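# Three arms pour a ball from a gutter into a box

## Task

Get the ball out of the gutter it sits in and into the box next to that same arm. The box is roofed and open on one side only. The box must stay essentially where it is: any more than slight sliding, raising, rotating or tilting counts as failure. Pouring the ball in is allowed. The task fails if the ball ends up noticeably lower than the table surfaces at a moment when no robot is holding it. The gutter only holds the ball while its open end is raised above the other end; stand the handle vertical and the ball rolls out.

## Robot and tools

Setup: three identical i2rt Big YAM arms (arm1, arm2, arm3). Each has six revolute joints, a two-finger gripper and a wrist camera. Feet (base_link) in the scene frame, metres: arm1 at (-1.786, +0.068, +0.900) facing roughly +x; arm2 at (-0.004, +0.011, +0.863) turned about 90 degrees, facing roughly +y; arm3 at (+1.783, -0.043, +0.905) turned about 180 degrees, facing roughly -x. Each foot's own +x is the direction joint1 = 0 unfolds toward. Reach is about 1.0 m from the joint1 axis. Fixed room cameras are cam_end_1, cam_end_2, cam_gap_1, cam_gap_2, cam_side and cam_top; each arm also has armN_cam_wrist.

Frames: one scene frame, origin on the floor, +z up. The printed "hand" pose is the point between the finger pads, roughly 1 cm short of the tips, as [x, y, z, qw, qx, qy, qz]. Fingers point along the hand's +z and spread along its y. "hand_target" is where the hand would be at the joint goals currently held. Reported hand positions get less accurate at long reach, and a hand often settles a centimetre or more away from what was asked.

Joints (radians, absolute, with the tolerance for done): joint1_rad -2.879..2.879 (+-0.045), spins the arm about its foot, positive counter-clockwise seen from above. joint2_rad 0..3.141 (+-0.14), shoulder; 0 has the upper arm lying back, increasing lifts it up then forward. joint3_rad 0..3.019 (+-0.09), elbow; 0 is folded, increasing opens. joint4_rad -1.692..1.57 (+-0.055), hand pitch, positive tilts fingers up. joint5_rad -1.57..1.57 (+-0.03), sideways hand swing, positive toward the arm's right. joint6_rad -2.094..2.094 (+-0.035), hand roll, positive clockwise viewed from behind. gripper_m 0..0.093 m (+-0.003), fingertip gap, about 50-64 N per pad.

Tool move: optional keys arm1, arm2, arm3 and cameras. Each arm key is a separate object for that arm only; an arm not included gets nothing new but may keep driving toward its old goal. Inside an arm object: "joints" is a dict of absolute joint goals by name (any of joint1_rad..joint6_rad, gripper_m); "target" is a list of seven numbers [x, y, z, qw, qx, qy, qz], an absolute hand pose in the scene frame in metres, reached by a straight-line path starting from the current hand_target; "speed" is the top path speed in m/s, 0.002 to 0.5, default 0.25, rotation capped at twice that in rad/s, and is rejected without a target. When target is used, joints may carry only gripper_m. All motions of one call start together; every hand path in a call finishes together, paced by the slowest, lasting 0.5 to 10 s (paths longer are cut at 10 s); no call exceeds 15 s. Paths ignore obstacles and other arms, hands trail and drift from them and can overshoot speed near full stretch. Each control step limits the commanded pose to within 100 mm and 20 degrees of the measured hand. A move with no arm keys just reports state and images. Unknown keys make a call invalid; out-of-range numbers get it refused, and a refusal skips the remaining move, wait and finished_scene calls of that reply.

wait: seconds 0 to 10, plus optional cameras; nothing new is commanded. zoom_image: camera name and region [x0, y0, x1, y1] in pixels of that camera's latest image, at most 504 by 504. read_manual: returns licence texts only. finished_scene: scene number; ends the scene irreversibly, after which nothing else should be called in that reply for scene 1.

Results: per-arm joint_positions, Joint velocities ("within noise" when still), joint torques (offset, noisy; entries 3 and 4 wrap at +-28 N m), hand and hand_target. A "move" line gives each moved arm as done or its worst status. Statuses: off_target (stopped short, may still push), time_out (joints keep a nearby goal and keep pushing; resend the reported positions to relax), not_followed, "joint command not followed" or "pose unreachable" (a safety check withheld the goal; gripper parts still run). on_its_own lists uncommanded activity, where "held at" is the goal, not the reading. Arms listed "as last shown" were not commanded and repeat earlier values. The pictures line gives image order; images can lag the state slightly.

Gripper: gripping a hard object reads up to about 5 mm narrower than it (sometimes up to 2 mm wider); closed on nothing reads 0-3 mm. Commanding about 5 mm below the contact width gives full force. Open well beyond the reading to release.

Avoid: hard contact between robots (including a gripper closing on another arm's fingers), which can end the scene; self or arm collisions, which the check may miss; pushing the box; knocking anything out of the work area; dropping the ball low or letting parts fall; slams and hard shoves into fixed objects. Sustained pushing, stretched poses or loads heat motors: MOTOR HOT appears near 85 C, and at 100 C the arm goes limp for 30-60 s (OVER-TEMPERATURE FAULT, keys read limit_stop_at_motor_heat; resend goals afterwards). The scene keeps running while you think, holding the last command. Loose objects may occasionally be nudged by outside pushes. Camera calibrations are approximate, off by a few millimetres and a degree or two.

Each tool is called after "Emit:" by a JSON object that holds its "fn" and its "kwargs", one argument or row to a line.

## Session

Emit:
{"fn": "move", "kwargs": {

}}

Scene clock: 0.00 s.
Joint torques (N m): no reading
Heat: arm1: hottest joint3_rad 30 °C; arm2: hottest joint1_rad 31 °C; arm3: hottest joint4_rad 32 °C.
Joint velocities: within noise
arm1.joint_positions: joint1_rad=+0.075 joint2_rad=+0.452 joint3_rad=+1.707 joint4_rad=-1.486 joint5_rad=+0.067 joint6_rad=-0.339 gripper_m=+0.09396
arm1.joint_status: not commanded
arm1.hand: x=-1.7237 y=+0.0640 z=+1.5645 quat_wxyz=(-0.614, +0.128, -0.769, +0.123) (m; scene frame)
arm1.hand_target: x=-1.7296 y=+0.0638 z=+1.5690 quat_wxyz=(-0.621, +0.127, -0.763, +0.124) (m; scene frame)
arm1.hand_status: not commanded
arm2.joint_positions: joint1_rad=+0.722 joint2_rad=+0.522 joint3_rad=+1.572 joint4_rad=-1.464 joint5_rad=+0.274 joint6_rad=+0.140 gripper_m=+0.09396
arm2.joint_status: not commanded
arm2.hand: x=-0.0720 y=+0.1446 z=+1.4748 quat_wxyz=(-0.291, +0.705, -0.446, -0.468) (m; scene frame)
arm2.hand_target: x=-0.0700 y=+0.1423 z=+1.4837 quat_wxyz=(-0.294, +0.698, -0.445, -0.478) (m; scene frame)
arm2.hand_status: not commanded
arm3.joint_positions: joint1_rad=+0.508 joint2_rad=+0.435 joint3_rad=+1.330 joint4_rad=-1.412 joint5_rad=-0.202 joint6_rad=+0.274 gripper_m=+0.09396
arm3.joint_status: not commanded
arm3.hand: x=+1.6666 y=-0.1568 z=+1.4337 quat_wxyz=(-0.275, -0.846, -0.166, +0.426) (m; scene frame)
arm3.hand_target: x=+1.6692 y=-0.1553 z=+1.4446 quat_wxyz=(-0.279, -0.839, -0.166, +0.436) (m; scene frame)
arm3.hand_status: not commanded
pictures: arm1_cam_wrist, arm2_cam_wrist, arm3_cam_wrist, cam_end_1, cam_end_2, cam_gap_1, cam_gap_2, cam_side, cam_top
camera_calibration:
arm1_cam_wrist: T_world_to_cam=[[0.0463075, -0.937139, 0.34587, -0.400774], [-0.745792, -0.262782, -0.61216, -0.306596], [0.664567, -0.229599, -0.71108, 2.39914], [0, 0, 0, 1]] pos_world=[-1.80449, 0.0946931, 1.65691]
arm2_cam_wrist: T_world_to_cam=[[0.898407, 0.439154, 0.00288582, -0.00413779], [0.376068, -0.765921, -0.521476, 0.909927], [-0.226798, 0.469583, -0.853261, 1.30389], [0, 0, 0, 1]] pos_world=[-0.0427577, 0.0864654, 1.58707]
arm3_cam_wrist: T_world_to_cam=[[-0.50616, 0.802588, -0.315682, 1.42057], [0.840814, 0.377768, -0.387714, -0.78187], [-0.19192, -0.461676, -0.866038, 1.61443], [0, 0, 0, 1]] pos_world=[1.68628, -0.0994271, 1.54346]

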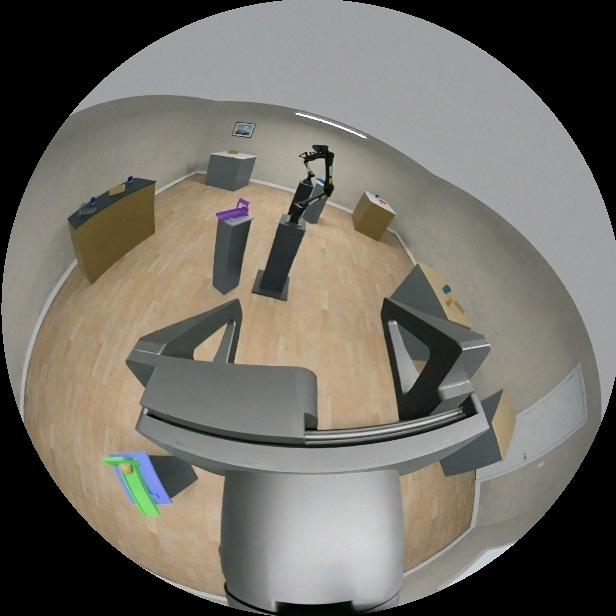

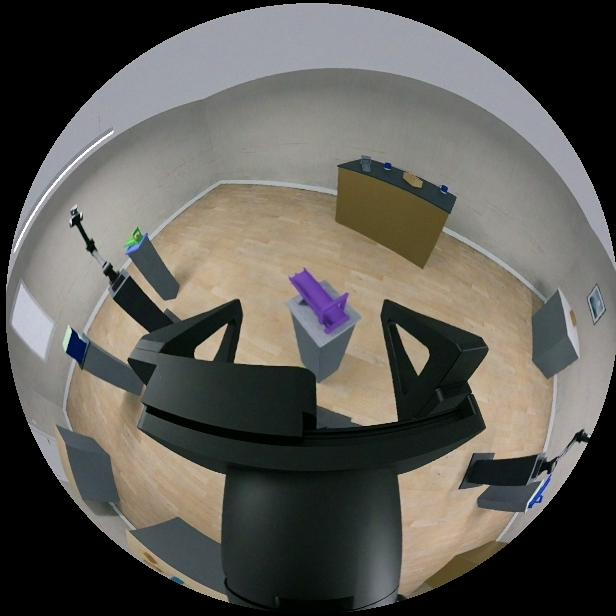

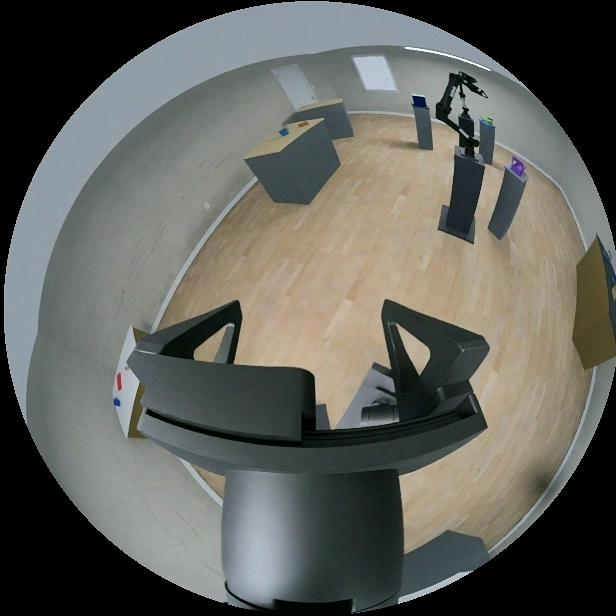

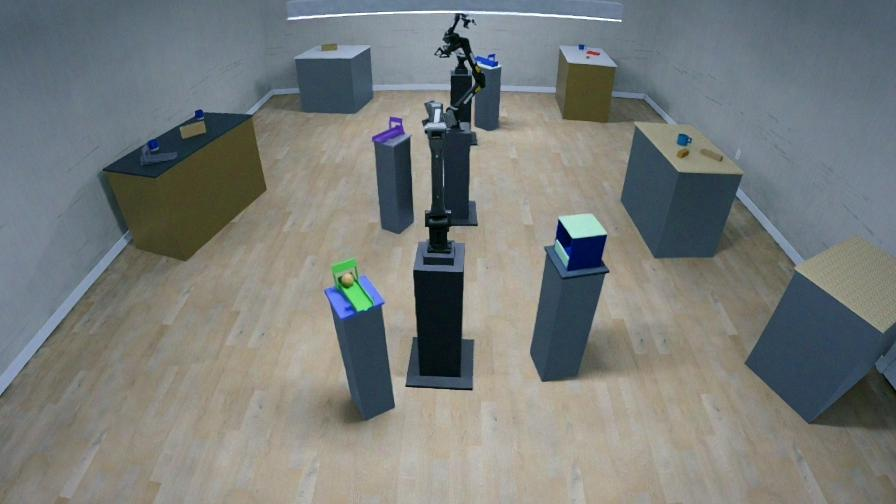

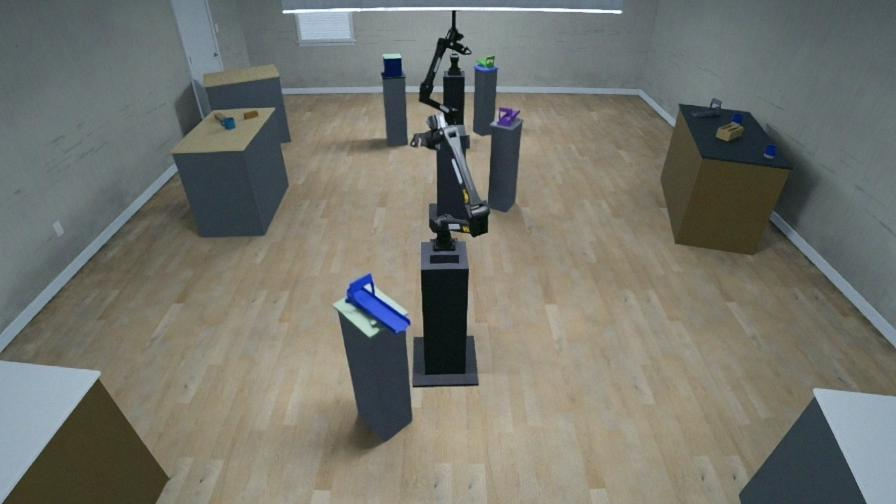

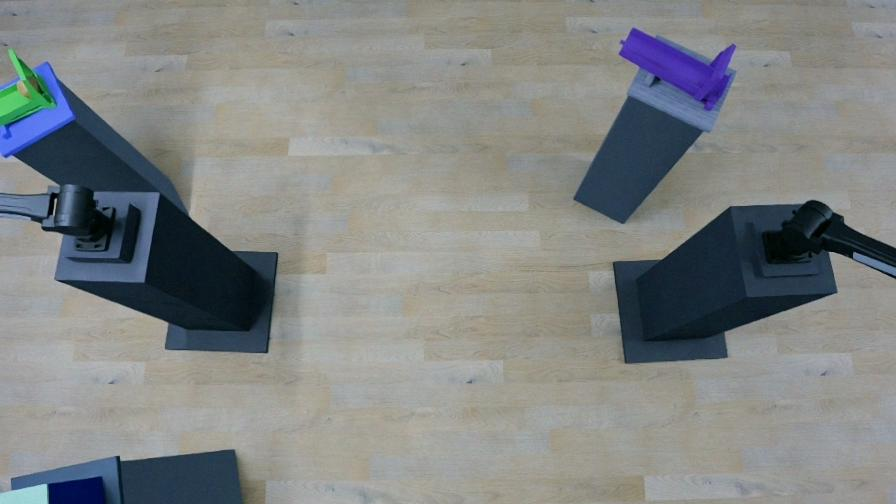

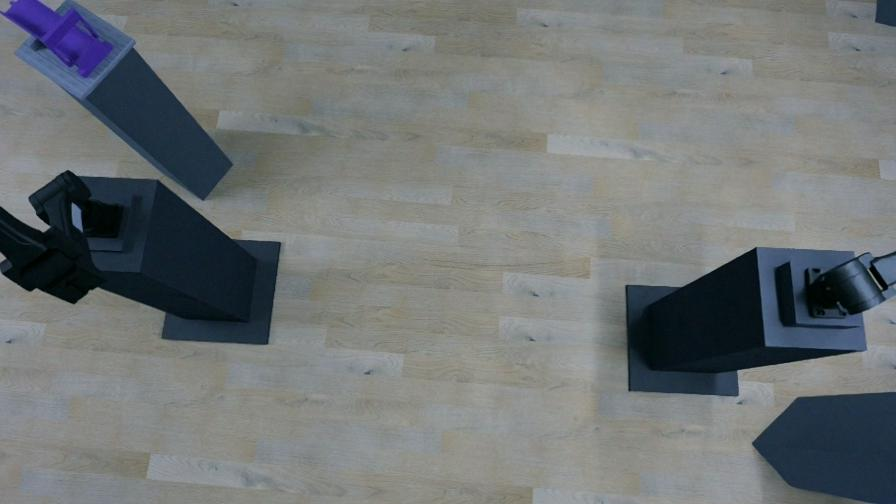

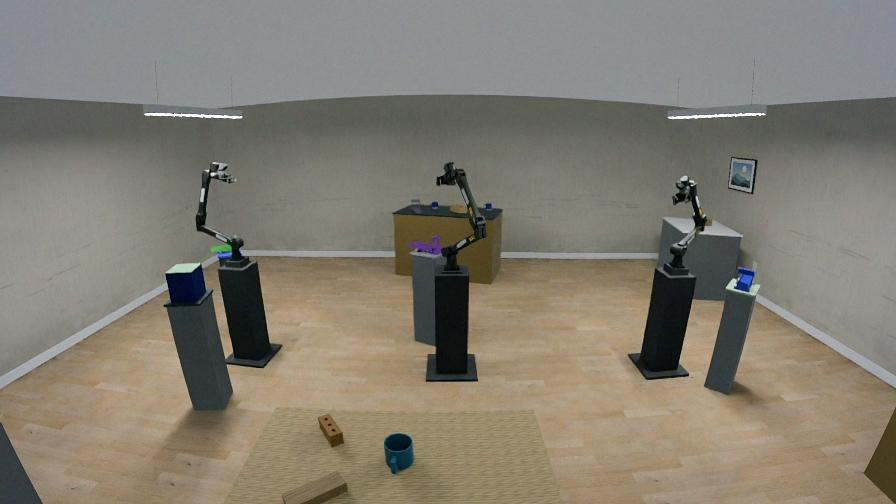

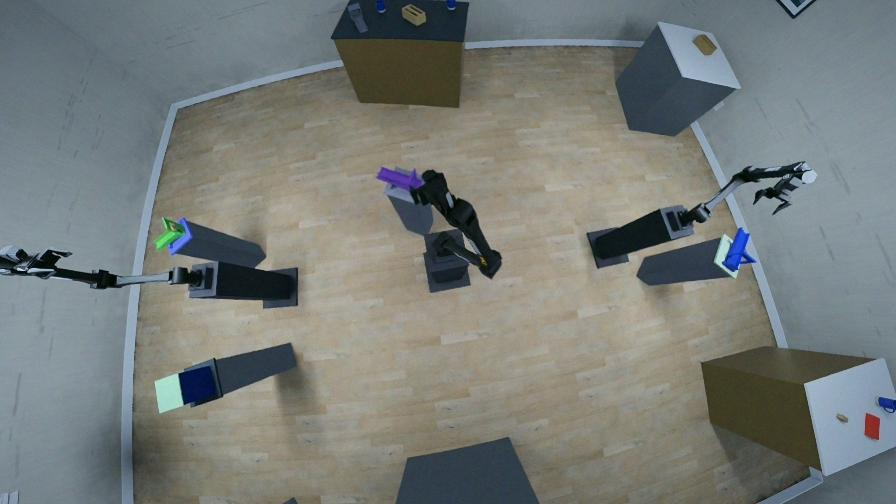

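Emit:
{"fn": "move", "kwargs": {
  "arm1": {"joints": {"joint1_rad": -1.6, "joint2_rad": 0.9, "joint3_rad": 0.75, "joint4_rad": -0.45, "joint5_rad": 0, "joint6_rad": 0, "gripper_m": 0.06}},
  "cameras": ["arm1_cam_wrist"]
}}

Emit:
{"fn": "zoom_image", "kwargs": {
  "camera": "arm1_cam_wrist",
  "region": [220, 130, 400, 310]
}}

Emit:
{"fn": "move", "kwargs": {
  "arm1": {"joints": {"joint1_rad": -1.2, "joint2_rad": 0.75, "joint3_rad": 0.4, "joint4_rad": -0.05}},
  "cameras": ["arm1_cam_wrist"]
}}

Emit:
{"fn": "zoom_image", "kwargs": {
  "camera": "arm1_cam_wrist",
  "region": [310, 140, 490, 320]
}}

Emit:
{"fn": "move", "kwargs": {
  "arm1": {"joints": {"joint1_rad": 2.25, "joint2_rad": 1.65, "joint3_rad": 1.85, "joint4_rad": -1.6, "joint5_rad": 0, "joint6_rad": 0}},
  "cameras": ["arm1_cam_wrist"]
}}

Emit:
{"fn": "zoom_image", "kwargs": {
  "camera": "arm1_cam_wrist",
  "region": [170, 110, 430, 330]
}}

Emit:
{"fn": "move", "kwargs": {
  "arm1": {"joints": {"joint1_rad": 2.25, "joint2_rad": 0.904, "joint3_rad": 0.32, "joint4_rad": 0.1, "joint5_rad": 0, "joint6_rad": 0}},
  "cameras": ["arm1_cam_wrist"]
}}

Emit:
{"fn": "zoom_image", "kwargs": {
  "camera": "arm1_cam_wrist",
  "region": [180, 110, 420, 300]
}}

Scene clock: 30.50 s.
Joint torques (N m): arm1=[-0.03 -3.43 10.09 2 -0.03 0.11] | arm2=[-1.55 3.31 8.46 1.47 0.16 -0.06] | arm3=[1.9 3.72 9.96 1.78 -0.05 -0.05]
Heat: arm1: hottest joint3_rad 30 °C; arm2: hottest joint1_rad 31 °C; arm3: hottest joint3_rad 32 °C.
move: arm1 done
Joint velocities: within noise
arm1.joint_positions: joint1_rad=-1.594 joint2_rad=+0.889 joint3_rad=+0.767 joint4_rad=-0.466 joint5_rad=+0.001 joint6_rad=-0.009 gripper_m=+0.06013
arm1.joint_status: all done
arm1.hand: x=-1.8155 y=-0.3501 z=+1.1863 quat_wxyz=(-0.328, -0.640, -0.604, +0.343) (m; scene frame)
arm1.hand_target: x=-1.8179 y=-0.3507 z=+1.1753 quat_wxyz=(-0.325, -0.646, -0.601, +0.339) (m; scene frame)
arm1.hand_status: not commanded
arm2, arm3: as last shown
pictures: arm1_cam_wrist
camera_calibration:
arm1_cam_wrist: T_world_to_cam=[[-0.998411, 0.0560703, -0.00561476, -1.78577], [0.0544323, 0.933844, -0.353515, 0.84953], [-0.0145784, -0.353259, -0.935412, 1.08591], [0, 0, 0, 1]] pos_world=[-1.81334, -0.309591, 1.30607]

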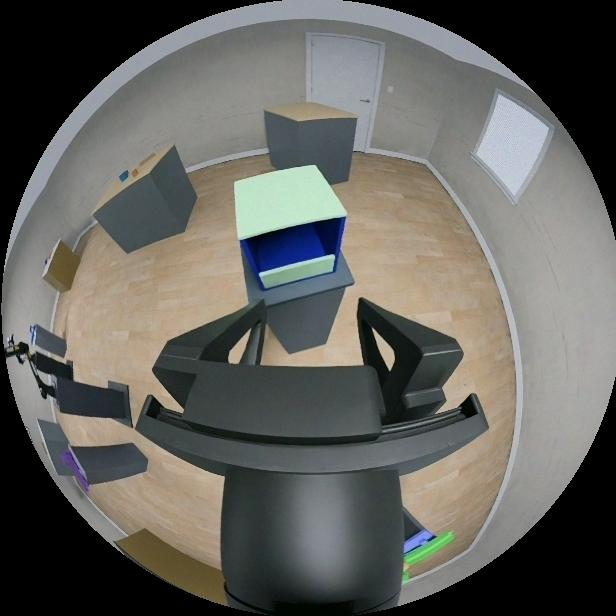

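Scaled by 2.800 from the camera's 616x616 image, which has a finer 880x880 frame.

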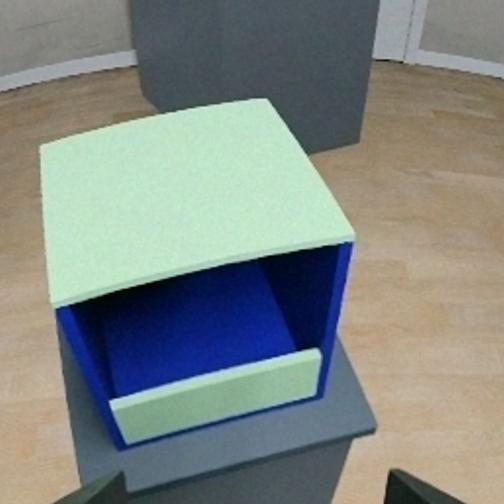

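Scene clock: 31.67 s.
Joint torques (N m): arm1=[0.91 -1.67 10.5 2.19 0.01 0.11] | arm2=[-1.55 3.31 8.44 1.46 0.16 -0.06] | arm3=[1.9 3.55 9.87 1.83 -0.04 -0.04]
Heat: arm1: hottest joint3_rad 30 °C; arm2: hottest joint1_rad 31 °C; arm3: hottest joint3_rad 32 °C.
move: arm1 done
Joint velocities: within noise
arm1.joint_positions: joint1_rad=-1.208 joint2_rad=+0.747 joint3_rad=+0.407 joint4_rad=-0.068 joint5_rad=+0.000 joint6_rad=-0.008 gripper_m=+0.06013
arm1.joint_status: all done
arm1.hand: x=-1.6683 y=-0.2882 z=+1.1164 quat_wxyz=(-0.451, -0.485, -0.677, +0.321) (m; scene frame)
arm1.hand_target: x=-1.6651 y=-0.2877 z=+1.1153 quat_wxyz=(-0.457, -0.483, -0.675, +0.320) (m; scene frame)
arm1.hand_status: not commanded
arm2, arm3: as last shown
pictures: arm1_cam_wrist
camera_calibration:
arm1_cam_wrist: T_world_to_cam=[[-0.946358, -0.323111, -0.002325, -1.66878], [-0.274967, 0.809087, -0.519396, 0.358734], [0.169704, -0.490895, -0.854531, 1.22205], [0, 0, 0, 1]] pos_world=[-1.68801, -0.229551, 1.22672]

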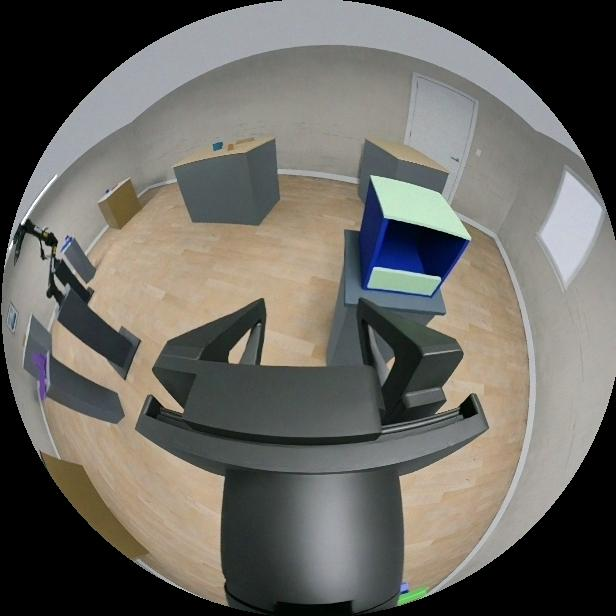

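Scaled by 2.800 from the camera's 616x616 image, which has a finer 880x880 frame.

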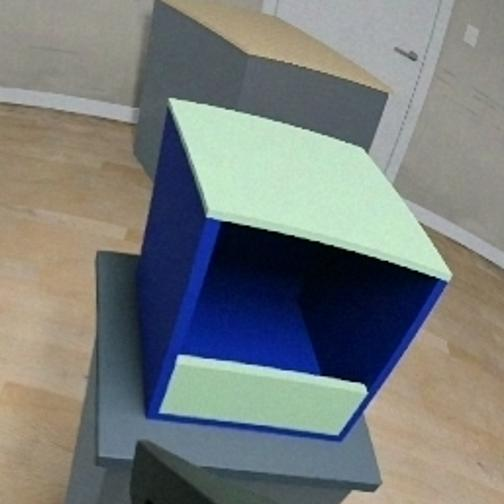

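Scene clock: 34.30 s.
Joint torques (N m): arm1=[-0.44 -16.21 13.37 -0.24 0.08 0.1] | arm2=[-1.55 3.31 8.46 1.46 0.16 -0.06] | arm3=[1.38 3.72 9.87 1.98 -0.04 -0.09]
Heat: arm1: hottest joint3_rad 30 °C; arm2: hottest joint1_rad 31 °C; arm3: hottest joint3_rad 32 °C.
move: arm1 done
Joint velocities: within noise
arm1.joint_positions: joint1_rad=+2.261 joint2_rad=+1.658 joint3_rad=+1.809 joint4_rad=-1.589 joint5_rad=-0.002 joint6_rad=-0.007 gripper_m=+0.06013
arm1.joint_status: all done
arm1.hand: x=-2.1143 y=+0.4935 z=+1.2066 quat_wxyz=(-0.028, +0.897, -0.438, -0.053) (m; scene frame)
arm1.hand_target: x=-2.1114 y=+0.4999 z=+1.2272 quat_wxyz=(-0.038, +0.892, -0.446, -0.069) (m; scene frame)
arm1.hand_status: not commanded
arm2, arm3: as last shown
pictures: arm1_cam_wrist
camera_calibration:
arm1_cam_wrist: T_world_to_cam=[[0.789729, 0.613438, 0.00474782, 1.36185], [0.533839, -0.691027, 0.487338, 0.886134], [0.302232, -0.38233, -0.8732, 2.00765], [0, 0, 0, 1]] pos_world=[-2.15532, 0.544519, 1.31477]

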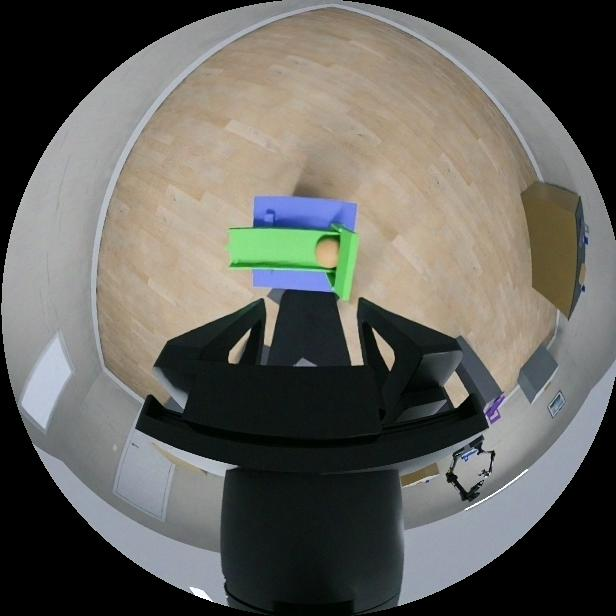

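Scaled by 1.938 from the camera's 616x616 image, which has a finer 880x880 frame.

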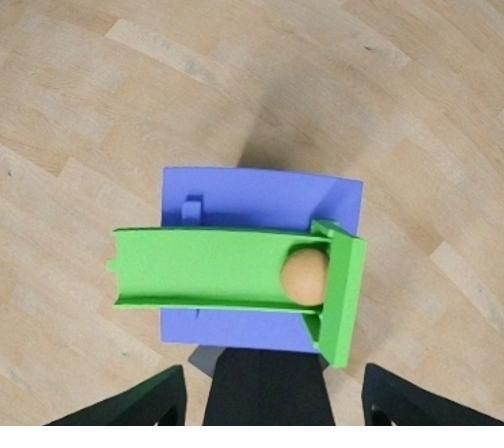

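Scene clock: 36.23 s.
Joint torques (N m): arm1=[-0.5 -3.78 9.01 2.13 0.07 0.1] | arm2=[-1.55 3.31 8.46 1.47 0.16 -0.06] | arm3=[1.49 3.72 9.8 1.84 -0.05 -0.05]
Heat: arm1: hottest joint3_rad 31 °C; arm2: hottest joint1_rad 31 °C; arm3: hottest joint3_rad 32 °C.
move: arm1 done
Joint velocities: within noise
arm1.joint_positions: joint1_rad=+2.261 joint2_rad=+0.912 joint3_rad=+0.332 joint4_rad=+0.082 joint5_rad=-0.002 joint6_rad=-0.007 gripper_m=+0.06013
arm1.joint_status: all done
arm1.hand: x=-2.0198 y=+0.3717 z=+1.0386 quat_wxyz=(-0.226, +0.776, -0.378, -0.452) (m; scene frame)
arm1.hand_target: x=-2.0152 y=+0.3731 z=+1.0390 quat_wxyz=(-0.231, +0.769, -0.383, -0.456) (m; scene frame)
arm1.hand_status: not commanded
arm2, arm3: as last shown
pictures: arm1_cam_wrist
camera_calibration:
arm1_cam_wrist: T_world_to_cam=[[0.790996, 0.61174, 0.0099795, 1.36044], [0.559139, -0.716166, -0.417697, 1.83383], [-0.248375, 0.335976, -0.908532, 0.443437], [0, 0, 0, 1]] pos_world=[-1.99132, 0.332106, 1.15528]

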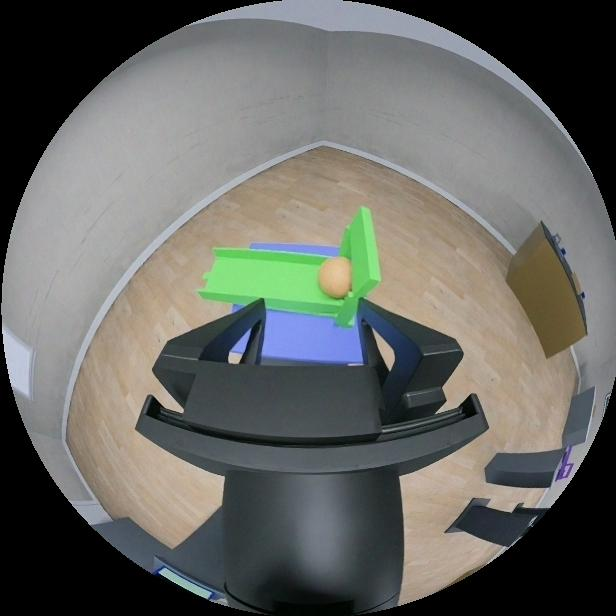

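Scaled by 2.100 from the camera's 616x616 image, which has a finer 880x880 frame.

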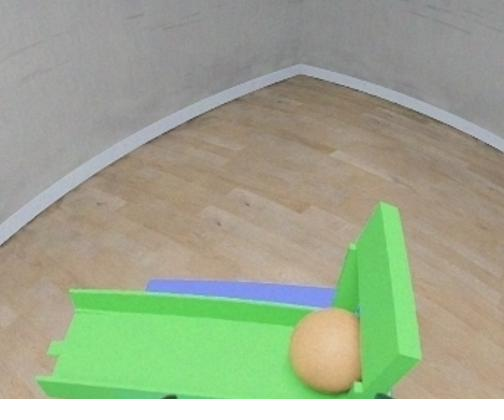

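Emit:
{"fn": "zoom_image", "kwargs": {
  "camera": "arm1_cam_wrist",
  "region": [300, 195, 400, 335]
}}

Scaled by 3.600 from the camera's 616x616 image, which has a finer 880x880 frame.

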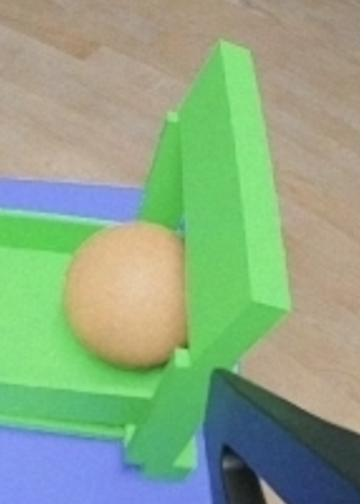

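Emit:
{"fn": "move", "kwargs": {
  "arm1": {"joints": {"joint1_rad": 2.01, "joint2_rad": 1.05, "joint3_rad": 1.0, "joint4_rad": -1.1, "joint5_rad": -0.26, "joint6_rad": -0.115}},
  "cameras": []
}}

Emit:
{"fn": "move", "kwargs": {
  "arm1": {"target": [-2.020, 0.500, 1.076, 0.0366, 0.8582, -0.4838, -0.1676], "speed": 0.25},
  "cameras": ["arm1_cam_wrist"]
}}

Emit:
{"fn": "zoom_image", "kwargs": {
  "camera": "arm1_cam_wrist",
  "region": [200, 170, 420, 340]
}}

Scene clock: 81.83 s.
Joint torques (N m): arm1=[-0.09 -5.13 14.41 0.16 -0.26 -0.06] | arm2=[-1.55 3.31 8.44 1.46 0.16 -0.06] | arm3=[2.55 3.72 9.74 1.89 -0.06 -0.05]
Heat: arm1: hottest joint3_rad 32 °C; arm2: hottest joint3_rad 32 °C; arm3: hottest joint3_rad 33 °C.
move: arm1 done
Joint velocities: within noise
arm1.joint_positions: joint1_rad=+2.014 joint2_rad=+1.040 joint3_rad=+0.952 joint4_rad=-1.088 joint5_rad=-0.257 joint6_rad=-0.106 gripper_m=+0.06012
arm1.joint_status: all done
arm1.hand: x=-1.9730 y=+0.3854 z=+1.1298 quat_wxyz=(-0.014, +0.854, -0.470, -0.224) (m; scene frame)
arm1.hand_target: x=-1.9764 y=+0.3956 z=+1.1482 quat_wxyz=(-0.022, +0.854, -0.465, -0.235) (m; scene frame)
arm1.hand_status: not commanded
arm2, arm3: as last shown
pictures: none
No camera images: "cameras" was empty.

Scene clock: 83.07 s.
Joint torques (N m): arm1=[-0.38 -12.4 14.48 0.28 -0.29 -0.05] | arm2=[-1.55 3.31 8.46 1.47 0.16 -0.06] | arm3=[1.96 3.55 9.92 1.83 -0.03 -0.06]
Heat: arm1: hottest joint3_rad 32 °C; arm2: hottest joint3_rad 32 °C; arm3: hottest joint3_rad 33 °C.
move: arm1 off_target
Joint velocities: within noise
arm1.joint_positions: joint1_rad=+2.014 joint2_rad=+1.489 joint3_rad=+1.173 joint4_rad=-1.076 joint5_rad=-0.266 joint6_rad=-0.106 gripper_m=+0.06012
arm1.joint_status: not commanded
arm1.hand: x=-2.0140 y=+0.4782 z=+1.0509 quat_wxyz=(+0.054, +0.859, -0.489, -0.142) (m; scene frame)
arm1.hand_target: x=-2.0192 y=+0.4986 z=+1.0763 quat_wxyz=(+0.036, +0.858, -0.484, -0.168) (m; scene frame)
arm1.hand_status: off_target (0.034 m and 3.6 deg from the pose sent, 0.135 m and 8.8 deg at the start)
arm2, arm3: as last shown
pictures: arm1_cam_wrist
camera_calibration:
arm1_cam_wrist: T_world_to_cam=[[0.824657, 0.515912, -0.231896, 1.65837], [0.564035, -0.719246, 0.405648, 1.05795], [0.0424884, -0.465318, -0.884123, 1.36356], [0, 0, 0, 1]] pos_world=[-2.02224, 0.539842, 1.16097]

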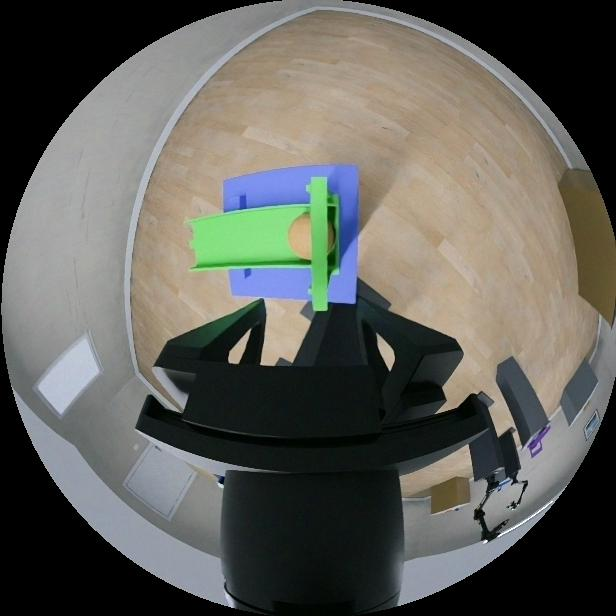

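Scaled by 2.291 from the camera's 616x616 image, which has a finer 880x880 frame.

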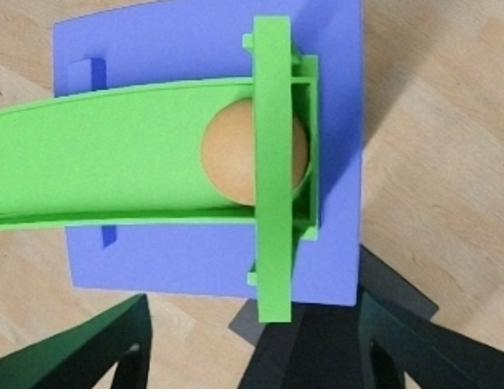

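Emit:
{"fn": "move", "kwargs": {
  "arm1": {"joints": {"gripper_m": 0.045}, "target": [-2.038, 0.508, 0.995, 0.0366, 0.8582, -0.4838, -0.1676], "speed": 0.2},
  "cameras": ["arm1_cam_wrist"]
}}

Emit:
{"fn": "zoom_image", "kwargs": {
  "camera": "arm1_cam_wrist",
  "region": [200, 200, 420, 370]
}}

Scene clock: 94.27 s.
Joint torques (N m): arm1=[1.2 -12.98 8.77 0.91 -0.05 0.11] | arm2=[-1.55 3.31 8.46 1.47 0.16 -0.06] | arm3=[1.61 4.25 9.78 1.95 -0.02 -0.02]
Heat: arm1: hottest joint3_rad 34 °C; arm2: hottest joint3_rad 32 °C; arm3: hottest joint3_rad 33 °C.
move: arm1 done
Joint velocities: within noise
arm1.joint_positions: joint1_rad=+2.023 joint2_rad=+1.599 joint3_rad=+1.150 joint4_rad=-0.874 joint5_rad=-0.266 joint6_rad=-0.092 gripper_m=+0.04513
arm1.joint_status: all done
arm1.hand: x=-2.0328 y=+0.5117 z=+1.0009 quat_wxyz=(+0.035, +0.857, -0.485, -0.169) (m; scene frame)
arm1.hand_target: x=-2.0379 y=+0.5079 z=+0.9950 quat_wxyz=(+0.037, +0.858, -0.484, -0.167) (m; scene frame)
arm1.hand_status: done (0.009 m and 0.3 deg from the pose sent, 0.068 m and 3.6 deg at the start)
arm2, arm3: as last shown
pictures: arm1_cam_wrist
camera_calibration:
arm1_cam_wrist: T_world_to_cam=[[0.819928, 0.52657, -0.224591, 1.62266], [0.572278, -0.743876, 0.345176, 1.20283], [0.0146913, -0.411548, -0.91127, 1.279], [0, 0, 0, 1]] pos_world=[-2.03761, 0.566686, 1.11476]

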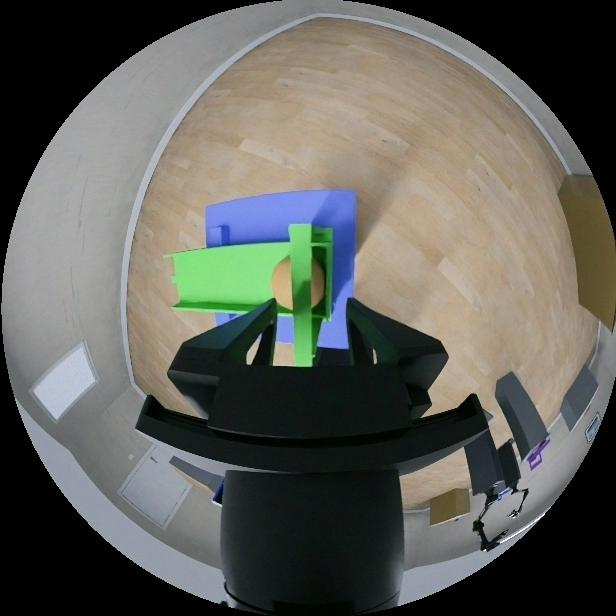

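Scaled by 2.291 from the camera's 616x616 image, which has a finer 880x880 frame.

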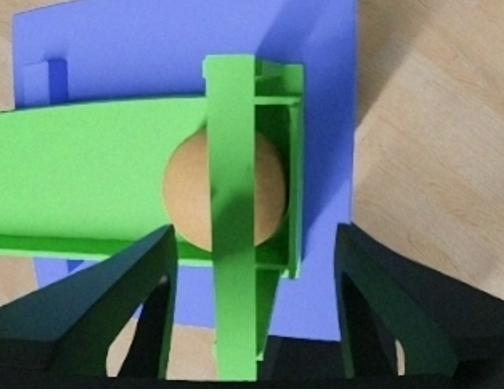

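Emit:
{"fn": "move", "kwargs": {
  "arm1": {"target": [-2.053, 0.508, 0.960, 0.0366, 0.8582, -0.4838, -0.1676], "speed": 0.12},
  "cameras": ["arm1_cam_wrist"]
}}

Emit:
{"fn": "zoom_image", "kwargs": {
  "camera": "arm1_cam_wrist",
  "region": [200, 200, 420, 370]
}}

Scene clock: 103.17 s.
Joint torques (N m): arm1=[0.97 -13.22 8.18 0.99 -0.02 0.11] | arm2=[-1.55 3.31 8.44 1.46 0.16 -0.06] | arm3=[1.67 4.01 9.74 1.94 -0.07 -0.07]
Heat: arm1: hottest joint3_rad 34 °C; arm2: hottest joint3_rad 32 °C; arm3: hottest joint3_rad 33 °C.
move: arm1 off_target
Joint velocities: within noise
arm1.joint_positions: joint1_rad=+2.055 joint2_rad=+1.650 joint3_rad=+1.126 joint4_rad=-0.779 joint5_rad=-0.259 joint6_rad=-0.062 gripper_m=+0.04513
arm1.joint_status: not commanded
arm1.hand: x=-2.0501 y=+0.5131 z=+0.9716 quat_wxyz=(+0.033, +0.858, -0.483, -0.174) (m; scene frame)
arm1.hand_target: x=-2.0528 y=+0.5078 z=+0.9602 quat_wxyz=(+0.037, +0.858, -0.484, -0.167) (m; scene frame)
arm1.hand_status: off_target (0.013 m and 0.9 deg from the pose sent, 0.046 m and 0.3 deg at the start)
arm2.joint_positions: joint1_rad=+0.722 joint2_rad=+0.522 joint3_rad=+1.572 joint4_rad=-1.464 joint5_rad=+0.274 joint6_rad=+0.140 gripper_m=+0.09396
arm2.joint_status: not commanded
arm2.hand: x=-0.0720 y=+0.1446 z=+1.4748 quat_wxyz=(-0.291, +0.705, -0.446, -0.468) (m; scene frame)
arm2.hand_target: x=-0.0700 y=+0.1423 z=+1.4837 quat_wxyz=(-0.294, +0.698, -0.445, -0.478) (m; scene frame)
arm2.hand_status: not commanded
arm3.joint_positions: joint1_rad=+0.508 joint2_rad=+0.435 joint3_rad=+1.330 joint4_rad=-1.412 joint5_rad=-0.202 joint6_rad=+0.274 gripper_m=+0.09396
arm3.joint_status: not commanded
arm3.hand: x=+1.6666 y=-0.1568 z=+1.4337 quat_wxyz=(-0.275, -0.846, -0.166, +0.426) (m; scene frame)
arm3.hand_target: x=+1.6692 y=-0.1553 z=+1.4446 quat_wxyz=(-0.279, -0.839, -0.166, +0.436) (m; scene frame)
arm3.hand_status: not commanded
pictures: arm1_cam_wrist
camera_calibration:
arm1_cam_wrist: T_world_to_cam=[[0.817109, 0.531297, -0.223734, 1.62046], [0.576382, -0.745664, 0.334318, 1.24376], [0.0107916, -0.402131, -0.915518, 1.24436], [0, 0, 0, 1]] pos_world=[-2.0544, 0.566871, 1.08597]

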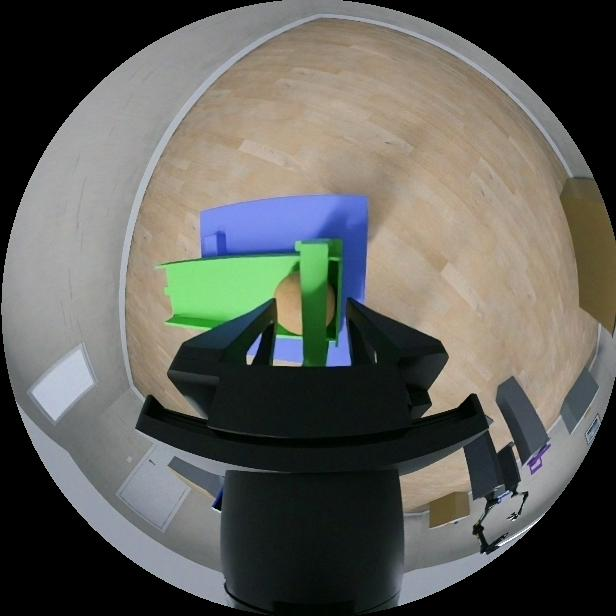

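Scaled by 2.291 from the camera's 616x616 image, which has a finer 880x880 frame.

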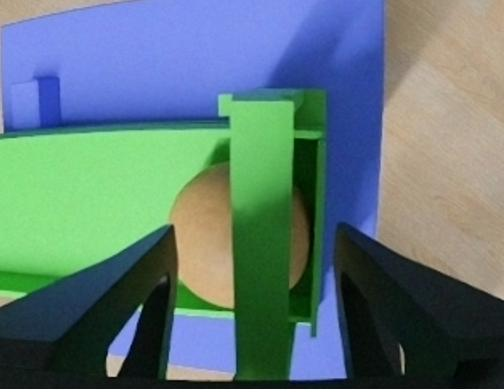

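Emit:
{"fn": "move", "kwargs": {
  "arm1": {"joints": {"gripper_m": 0.004}},
  "cameras": []
}}

Emit:
{"fn": "move", "kwargs": {
  "arm1": {"target": [-2.03, 0.495, 1.09, 0.1125, 0.8411, -0.4872, -0.2068], "speed": 0.12},
  "cameras": ["arm1_cam_wrist"]
}}

Scene clock: 109.07 s.
Joint torques (N m): arm1=[1.03 -13.22 8.21 0.94 0.09 0.08] | arm2=[-1.55 3.37 8.44 1.47 0.16 -0.06] | arm3=[2.02 3.66 9.92 1.92 -0.07 -0.05]
Heat: arm1: hottest joint3_rad 34 °C; arm2: hottest joint3_rad 32 °C; arm3: hottest joint3_rad 33 °C.
move: arm1 off_target
Joint velocities: within noise
arm1.joint_positions: joint1_rad=+2.055 joint2_rad=+1.650 joint3_rad=+1.126 joint4_rad=-0.778 joint5_rad=-0.263 joint6_rad=-0.057 gripper_m=+0.01165
arm1.joint_status: gripper_m off_target (ended at +0.01168, target +0.00400)
arm1.hand: x=-2.0506 y=+0.5129 z=+0.9718 quat_wxyz=(+0.034, +0.856, -0.485, -0.175) (m; scene frame)
arm1.hand_target: x=-2.0529 y=+0.5078 z=+0.9602 quat_wxyz=(+0.037, +0.858, -0.484, -0.168) (m; scene frame)
arm1.hand_status: not commanded
arm2, arm3: as last shown
pictures: none
No camera images: "cameras" was empty.

Scene clock: 110.87 s.
Joint torques (N m): arm1=[-0.56 -13.16 14.91 -0.23 -0.59 -0.05] | arm2=[-1.55 3.31 8.46 1.46 0.16 -0.06] | arm3=[2.02 4.07 9.78 1.74 -0.05 0]
Heat: arm1: hottest joint3_rad 34 °C; arm2: hottest joint3_rad 32 °C; arm3: hottest joint3_rad 33 °C.
move: arm1 off_target
Joint velocities: within noise
arm1.joint_positions: joint1_rad=+1.982 joint2_rad=+1.508 joint3_rad=+1.196 joint4_rad=-1.113 joint5_rad=-0.436 joint6_rad=-0.106 gripper_m=+0.01163
arm1.joint_status: not commanded
arm1.hand: x=-2.0261 y=+0.4734 z=+1.0603 quat_wxyz=(+0.129, +0.842, -0.493, -0.180) (m; scene frame)
arm1.hand_target: x=-2.0292 y=+0.4934 z=+1.0902 quat_wxyz=(+0.112, +0.841, -0.487, -0.207) (m; scene frame)
arm1.hand_status: off_target (0.037 m and 3.7 deg from the pose sent, 0.121 m and 9.8 deg at the start)
arm2, arm3: as last shown
pictures: arm1_cam_wrist
camera_calibration:
arm1_cam_wrist: T_world_to_cam=[[0.783233, 0.481007, -0.393927, 1.77743], [0.616124, -0.685377, 0.388137, 1.1656], [-0.0832916, -0.54671, -0.833169, 1.0999], [0, 0, 0, 1]] pos_world=[-2.01869, 0.545247, 1.16417]

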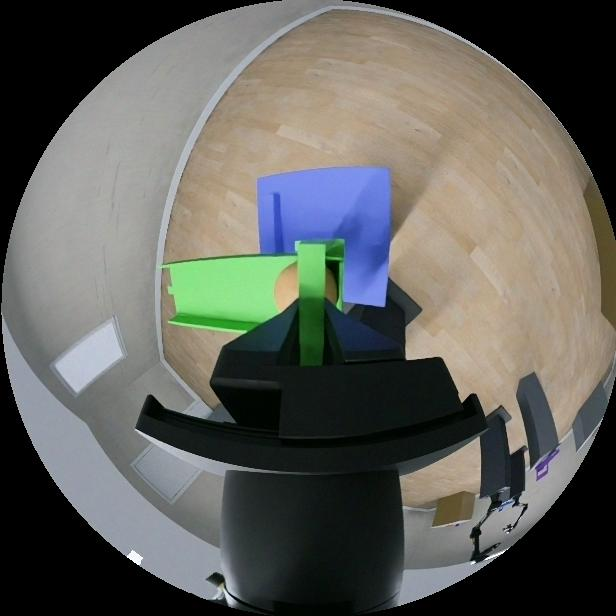

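Emit:
{"fn": "move", "kwargs": {
  "arm1": {"target": [-1.992, 0.415, 1.17, -0.0206, 0.3546, -0.8948, -0.2705], "speed": 0.35},
  "cameras": ["arm1_cam_wrist"]
}}

Scene clock: 154.57 s.
Joint torques (N m): arm1=[1.14 -7.53 11.19 0.55 0.29 0.11] | arm2=[-1.55 3.31 8.46 1.46 0.16 -0.06] | arm3=[1.9 4.48 9.73 1.68 -0.06 -0.09]
Heat: arm1: hottest joint3_rad 36 °C; arm2: hottest joint3_rad 32 °C; arm3: hottest joint3_rad 33 °C.
move: arm1 done
Joint velocities: within noise
arm1.joint_positions: joint1_rad=+2.190 joint2_rad=+1.056 joint3_rad=+1.022 joint4_rad=-1.006 joint5_rad=+0.143 joint6_rad=+1.359 gripper_m=+0.01165
arm1.joint_status: not commanded
arm1.hand: x=-1.9893 y=+0.4189 z=+1.1632 quat_wxyz=(-0.024, +0.357, -0.896, -0.264) (m; scene frame)
arm1.hand_target: x=-1.9919 y=+0.4150 z=+1.1699 quat_wxyz=(-0.020, +0.355, -0.895, -0.271) (m; scene frame)
arm1.hand_status: done (0.008 m and 0.9 deg from the pose sent, 0.129 m and 76.5 deg at the start)
arm2, arm3: as last shown
pictures: arm1_cam_wrist
camera_calibration:
arm1_cam_wrist: T_world_to_cam=[[0.65161, -0.606245, -0.455929, 2.08106], [-0.516592, -0.794785, 0.318511, -1.06082], [-0.555461, 0.027984, -0.831072, -0.0235968], [0, 0, 0, 1]] pos_world=[-1.91716, 0.419175, 1.26709]

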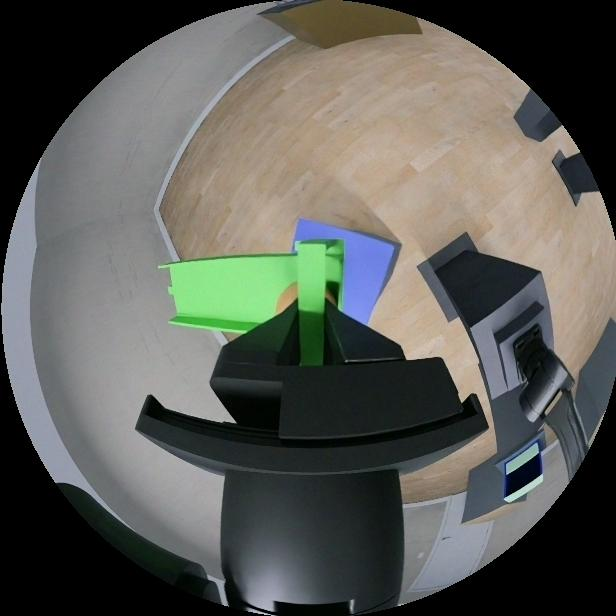

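Emit:
{"fn": "move", "kwargs": {
  "arm1": {"joints": {"joint1_rad": 0.4, "joint2_rad": 0.85, "joint3_rad": 0.9, "joint4_rad": -0.93}},
  "cameras": []
}}

Emit:
{"fn": "move", "kwargs": {
  "arm1": {"joints": {"joint1_rad": -1.735}},
  "cameras": ["arm1_cam_wrist"]
}}

Scene clock: 161.90 s.
Joint torques (N m): arm1=[-0.21 -4.01 11.28 1.78 0.13 0.11] | arm2=[-1.55 3.31 8.46 1.47 0.16 -0.06] | arm3=[1.49 3.72 9.98 1.83 -0.06 -0.07]
Heat: arm1: hottest joint3_rad 36 °C; arm2: hottest joint3_rad 32 °C; arm3: hottest joint3_rad 34 °C.
move: arm1 done
Joint velocities: within noise
arm1.joint_positions: joint1_rad=+0.406 joint2_rad=+0.858 joint3_rad=+0.897 joint4_rad=-0.951 joint5_rad=+0.147 joint6_rad=+1.360 gripper_m=+0.01167
arm1.joint_status: all done
arm1.hand: x=-1.4467 y=+0.1758 z=+1.1855 quat_wxyz=(-0.269, -0.467, -0.818, -0.200) (m; scene frame)
arm1.hand_target: x=-1.4432 y=+0.1749 z=+1.1930 quat_wxyz=(-0.277, -0.473, -0.809, -0.213) (m; scene frame)
arm1.hand_status: not commanded
arm2, arm3: as last shown
pictures: none
No camera images: "cameras" was empty.

Scene clock: 163.93 s.
Joint torques (N m): arm1=[-0.15 -4.07 11.28 1.74 0.08 0.1] | arm2=[-1.61 3.31 8.47 1.46 0.16 -0.06] | arm3=[1.9 3.14 9.8 1.84 -0.07 -0.02]
Heat: arm1: hottest joint3_rad 37 °C; arm2: hottest joint3_rad 32 °C; arm3: hottest joint3_rad 34 °C.
move: arm1 done
Joint velocities: within noise
arm1.joint_positions: joint1_rad=-1.728 joint2_rad=+0.858 joint3_rad=+0.897 joint4_rad=-0.949 joint5_rad=+0.148 joint6_rad=+1.361 gripper_m=+0.01172
arm1.joint_status: all done
arm1.hand: x=-1.8845 y=-0.2763 z=+1.1837 quat_wxyz=(-0.306, -0.943, +0.019, +0.127) (m; scene frame)
arm1.hand_target: x=-1.8871 y=-0.2785 z=+1.1909 quat_wxyz=(-0.321, -0.938, +0.028, +0.128) (m; scene frame)
arm1.hand_status: not commanded
arm2, arm3: as last shown
pictures: arm1_cam_wrist
camera_calibration:
arm1_cam_wrist: T_world_to_cam=[[-0.0419392, 0.811867, -0.582334, 0.835109], [0.930283, 0.244329, 0.273636, 1.50113], [0.364437, -0.530259, -0.765514, 1.57281], [0, 0, 0, 1]] pos_world=[-1.93464, -0.21077, 1.27956]

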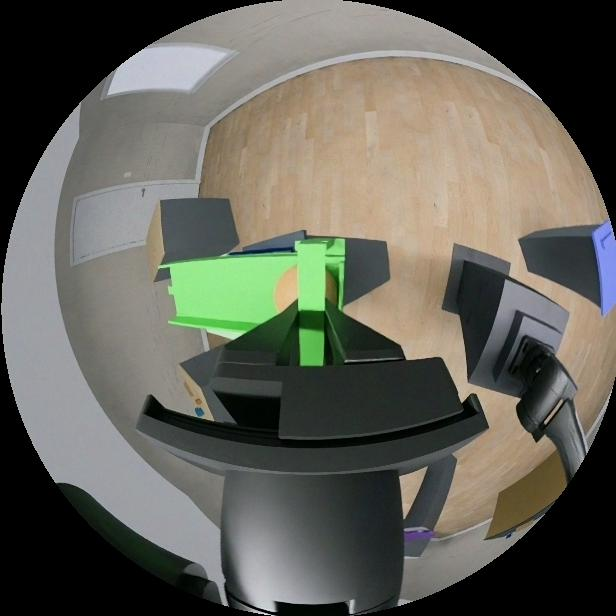

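Emit:
{"fn": "move", "kwargs": {
  "arm1": {"target": [-1.858, -0.245, 1.15, -0.1843, -0.9736, -0.0770, 0.1103], "speed": 0.2},
  "cameras": []
}}

Emit:
{"fn": "move", "kwargs": {
  "arm1": {"target": [-1.852, -0.26, 1.066, -0.1843, -0.9736, -0.0770, 0.1103], "speed": 0.2},
  "cameras": ["arm1_cam_wrist", "cam_end_1"]
}}

Emit:
{"fn": "zoom_image", "kwargs": {
  "camera": "arm1_cam_wrist",
  "region": [60, 190, 240, 370]
}}

Emit:
{"fn": "zoom_image", "kwargs": {
  "camera": "cam_end_1",
  "region": [450, 180, 620, 290]
}}

Scene clock: 174.90 s.
Joint torques (N m): arm1=[1.26 -3.66 12.14 0.38 0.2 -0.06] | arm2=[-1.61 3.31 8.44 1.46 0.16 -0.06] | arm3=[1.32 4.37 9.87 1.8 -0.01 -0.03]
Heat: arm1: hottest joint3_rad 37 °C; arm2: hottest joint3_rad 32 °C; arm3: hottest joint3_rad 34 °C.
move: arm1 done
Joint velocities: within noise
arm1.joint_positions: joint1_rad=-1.681 joint2_rad=+0.906 joint3_rad=+0.897 joint4_rad=-1.166 joint5_rad=+0.147 joint6_rad=+1.252 gripper_m=+0.01174
arm1.joint_status: not commanded
arm1.hand: x=-1.8614 y=-0.2412 z=+1.1418 quat_wxyz=(-0.179, -0.975, -0.068, +0.109) (m; scene frame)
arm1.hand_target: x=-1.8580 y=-0.2449 z=+1.1500 quat_wxyz=(-0.184, -0.974, -0.077, +0.110) (m; scene frame)
arm1.hand_status: done (0.010 m and 1.2 deg from the pose sent, 0.053 m and 18.2 deg at the start)
arm2, arm3: as last shown
pictures: none
No camera images: "cameras" was empty.

Scene clock: 176.00 s.
Joint torques (N m): arm1=[1.38 -5.42 10.58 1.39 0.29 0.12] | arm2=[-1.55 3.31 8.44 1.46 0.16 -0.06] | arm3=[2.43 3.9 9.96 1.8 -0.05 -0.03]
Heat: arm1: hottest joint3_rad 37 °C; arm2: hottest joint3_rad 32 °C; arm3: hottest joint3_rad 34 °C.
move: arm1 off_target
Joint velocities: within noise
arm1.joint_positions: joint1_rad=-1.657 joint2_rad=+0.991 joint3_rad=+0.732 joint4_rad=-0.943 joint5_rad=+0.153 joint6_rad=+1.256 gripper_m=+0.01174
arm1.joint_status: not commanded
arm1.hand: x=-1.8552 y=-0.2537 z=+1.0591 quat_wxyz=(-0.166, -0.977, -0.079, +0.107) (m; scene frame)
arm1.hand_target: x=-1.8520 y=-0.2598 z=+1.0660 quat_wxyz=(-0.184, -0.974, -0.077, +0.110) (m; scene frame)
arm1.hand_status: off_target (0.010 m and 2.2 deg from the pose sent, 0.079 m and 1.2 deg at the start)
arm2, arm3: as last shown
pictures: arm1_cam_wrist, cam_end_1
camera_calibration:
arm1_cam_wrist: T_world_to_cam=[[-0.18884, 0.932606, -0.307547, 0.212536], [0.888403, 0.29569, 0.351151, 1.35563], [0.418424, -0.206914, -0.884368, 1.78677], [0, 0, 0, 1]] pos_world=[-1.91184, -0.22935, 1.16949]

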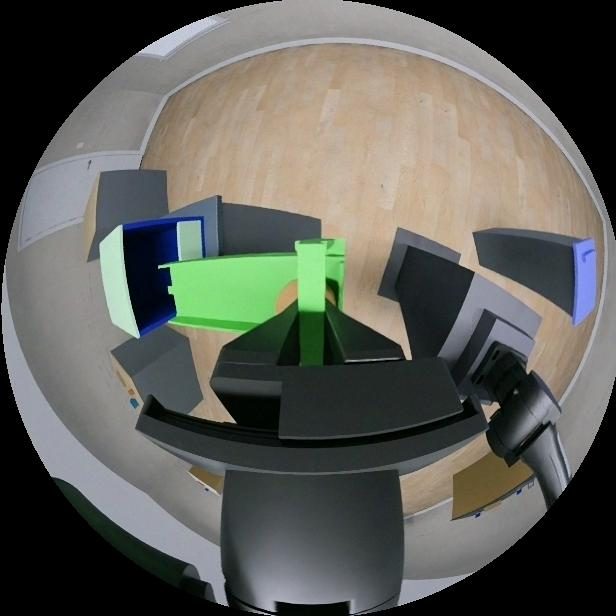

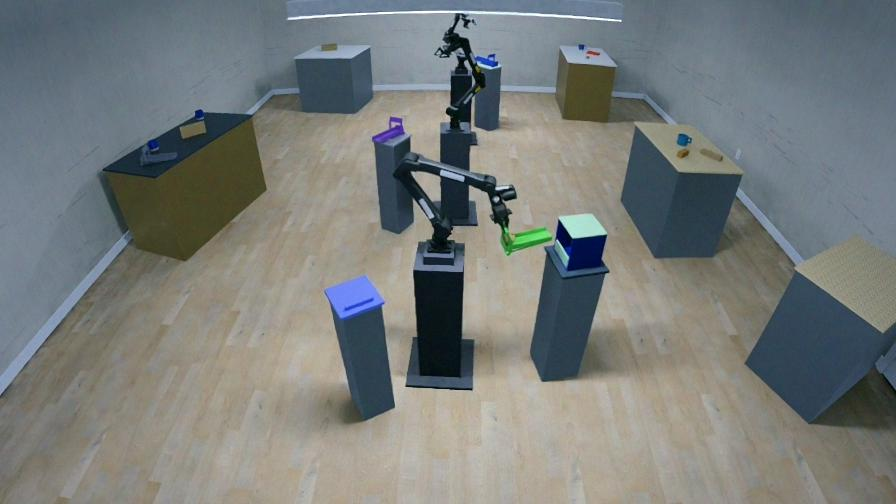

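Scaled by 2.800 from the camera's 616x616 image, which has a finer 880x880 frame.

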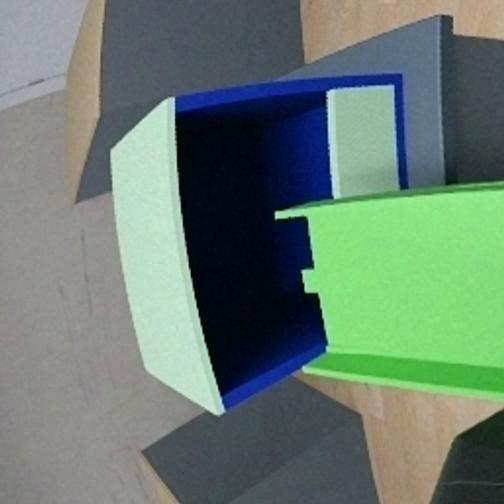

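Scaled by 2.965 from the camera's 896x504 image, which has a finer 1280x720 frame.

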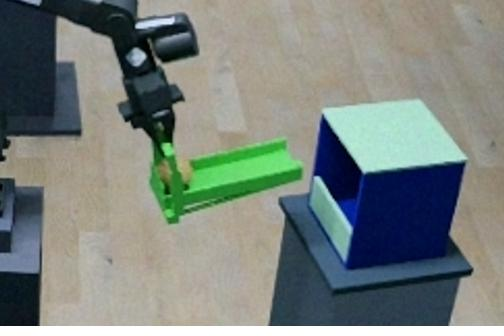

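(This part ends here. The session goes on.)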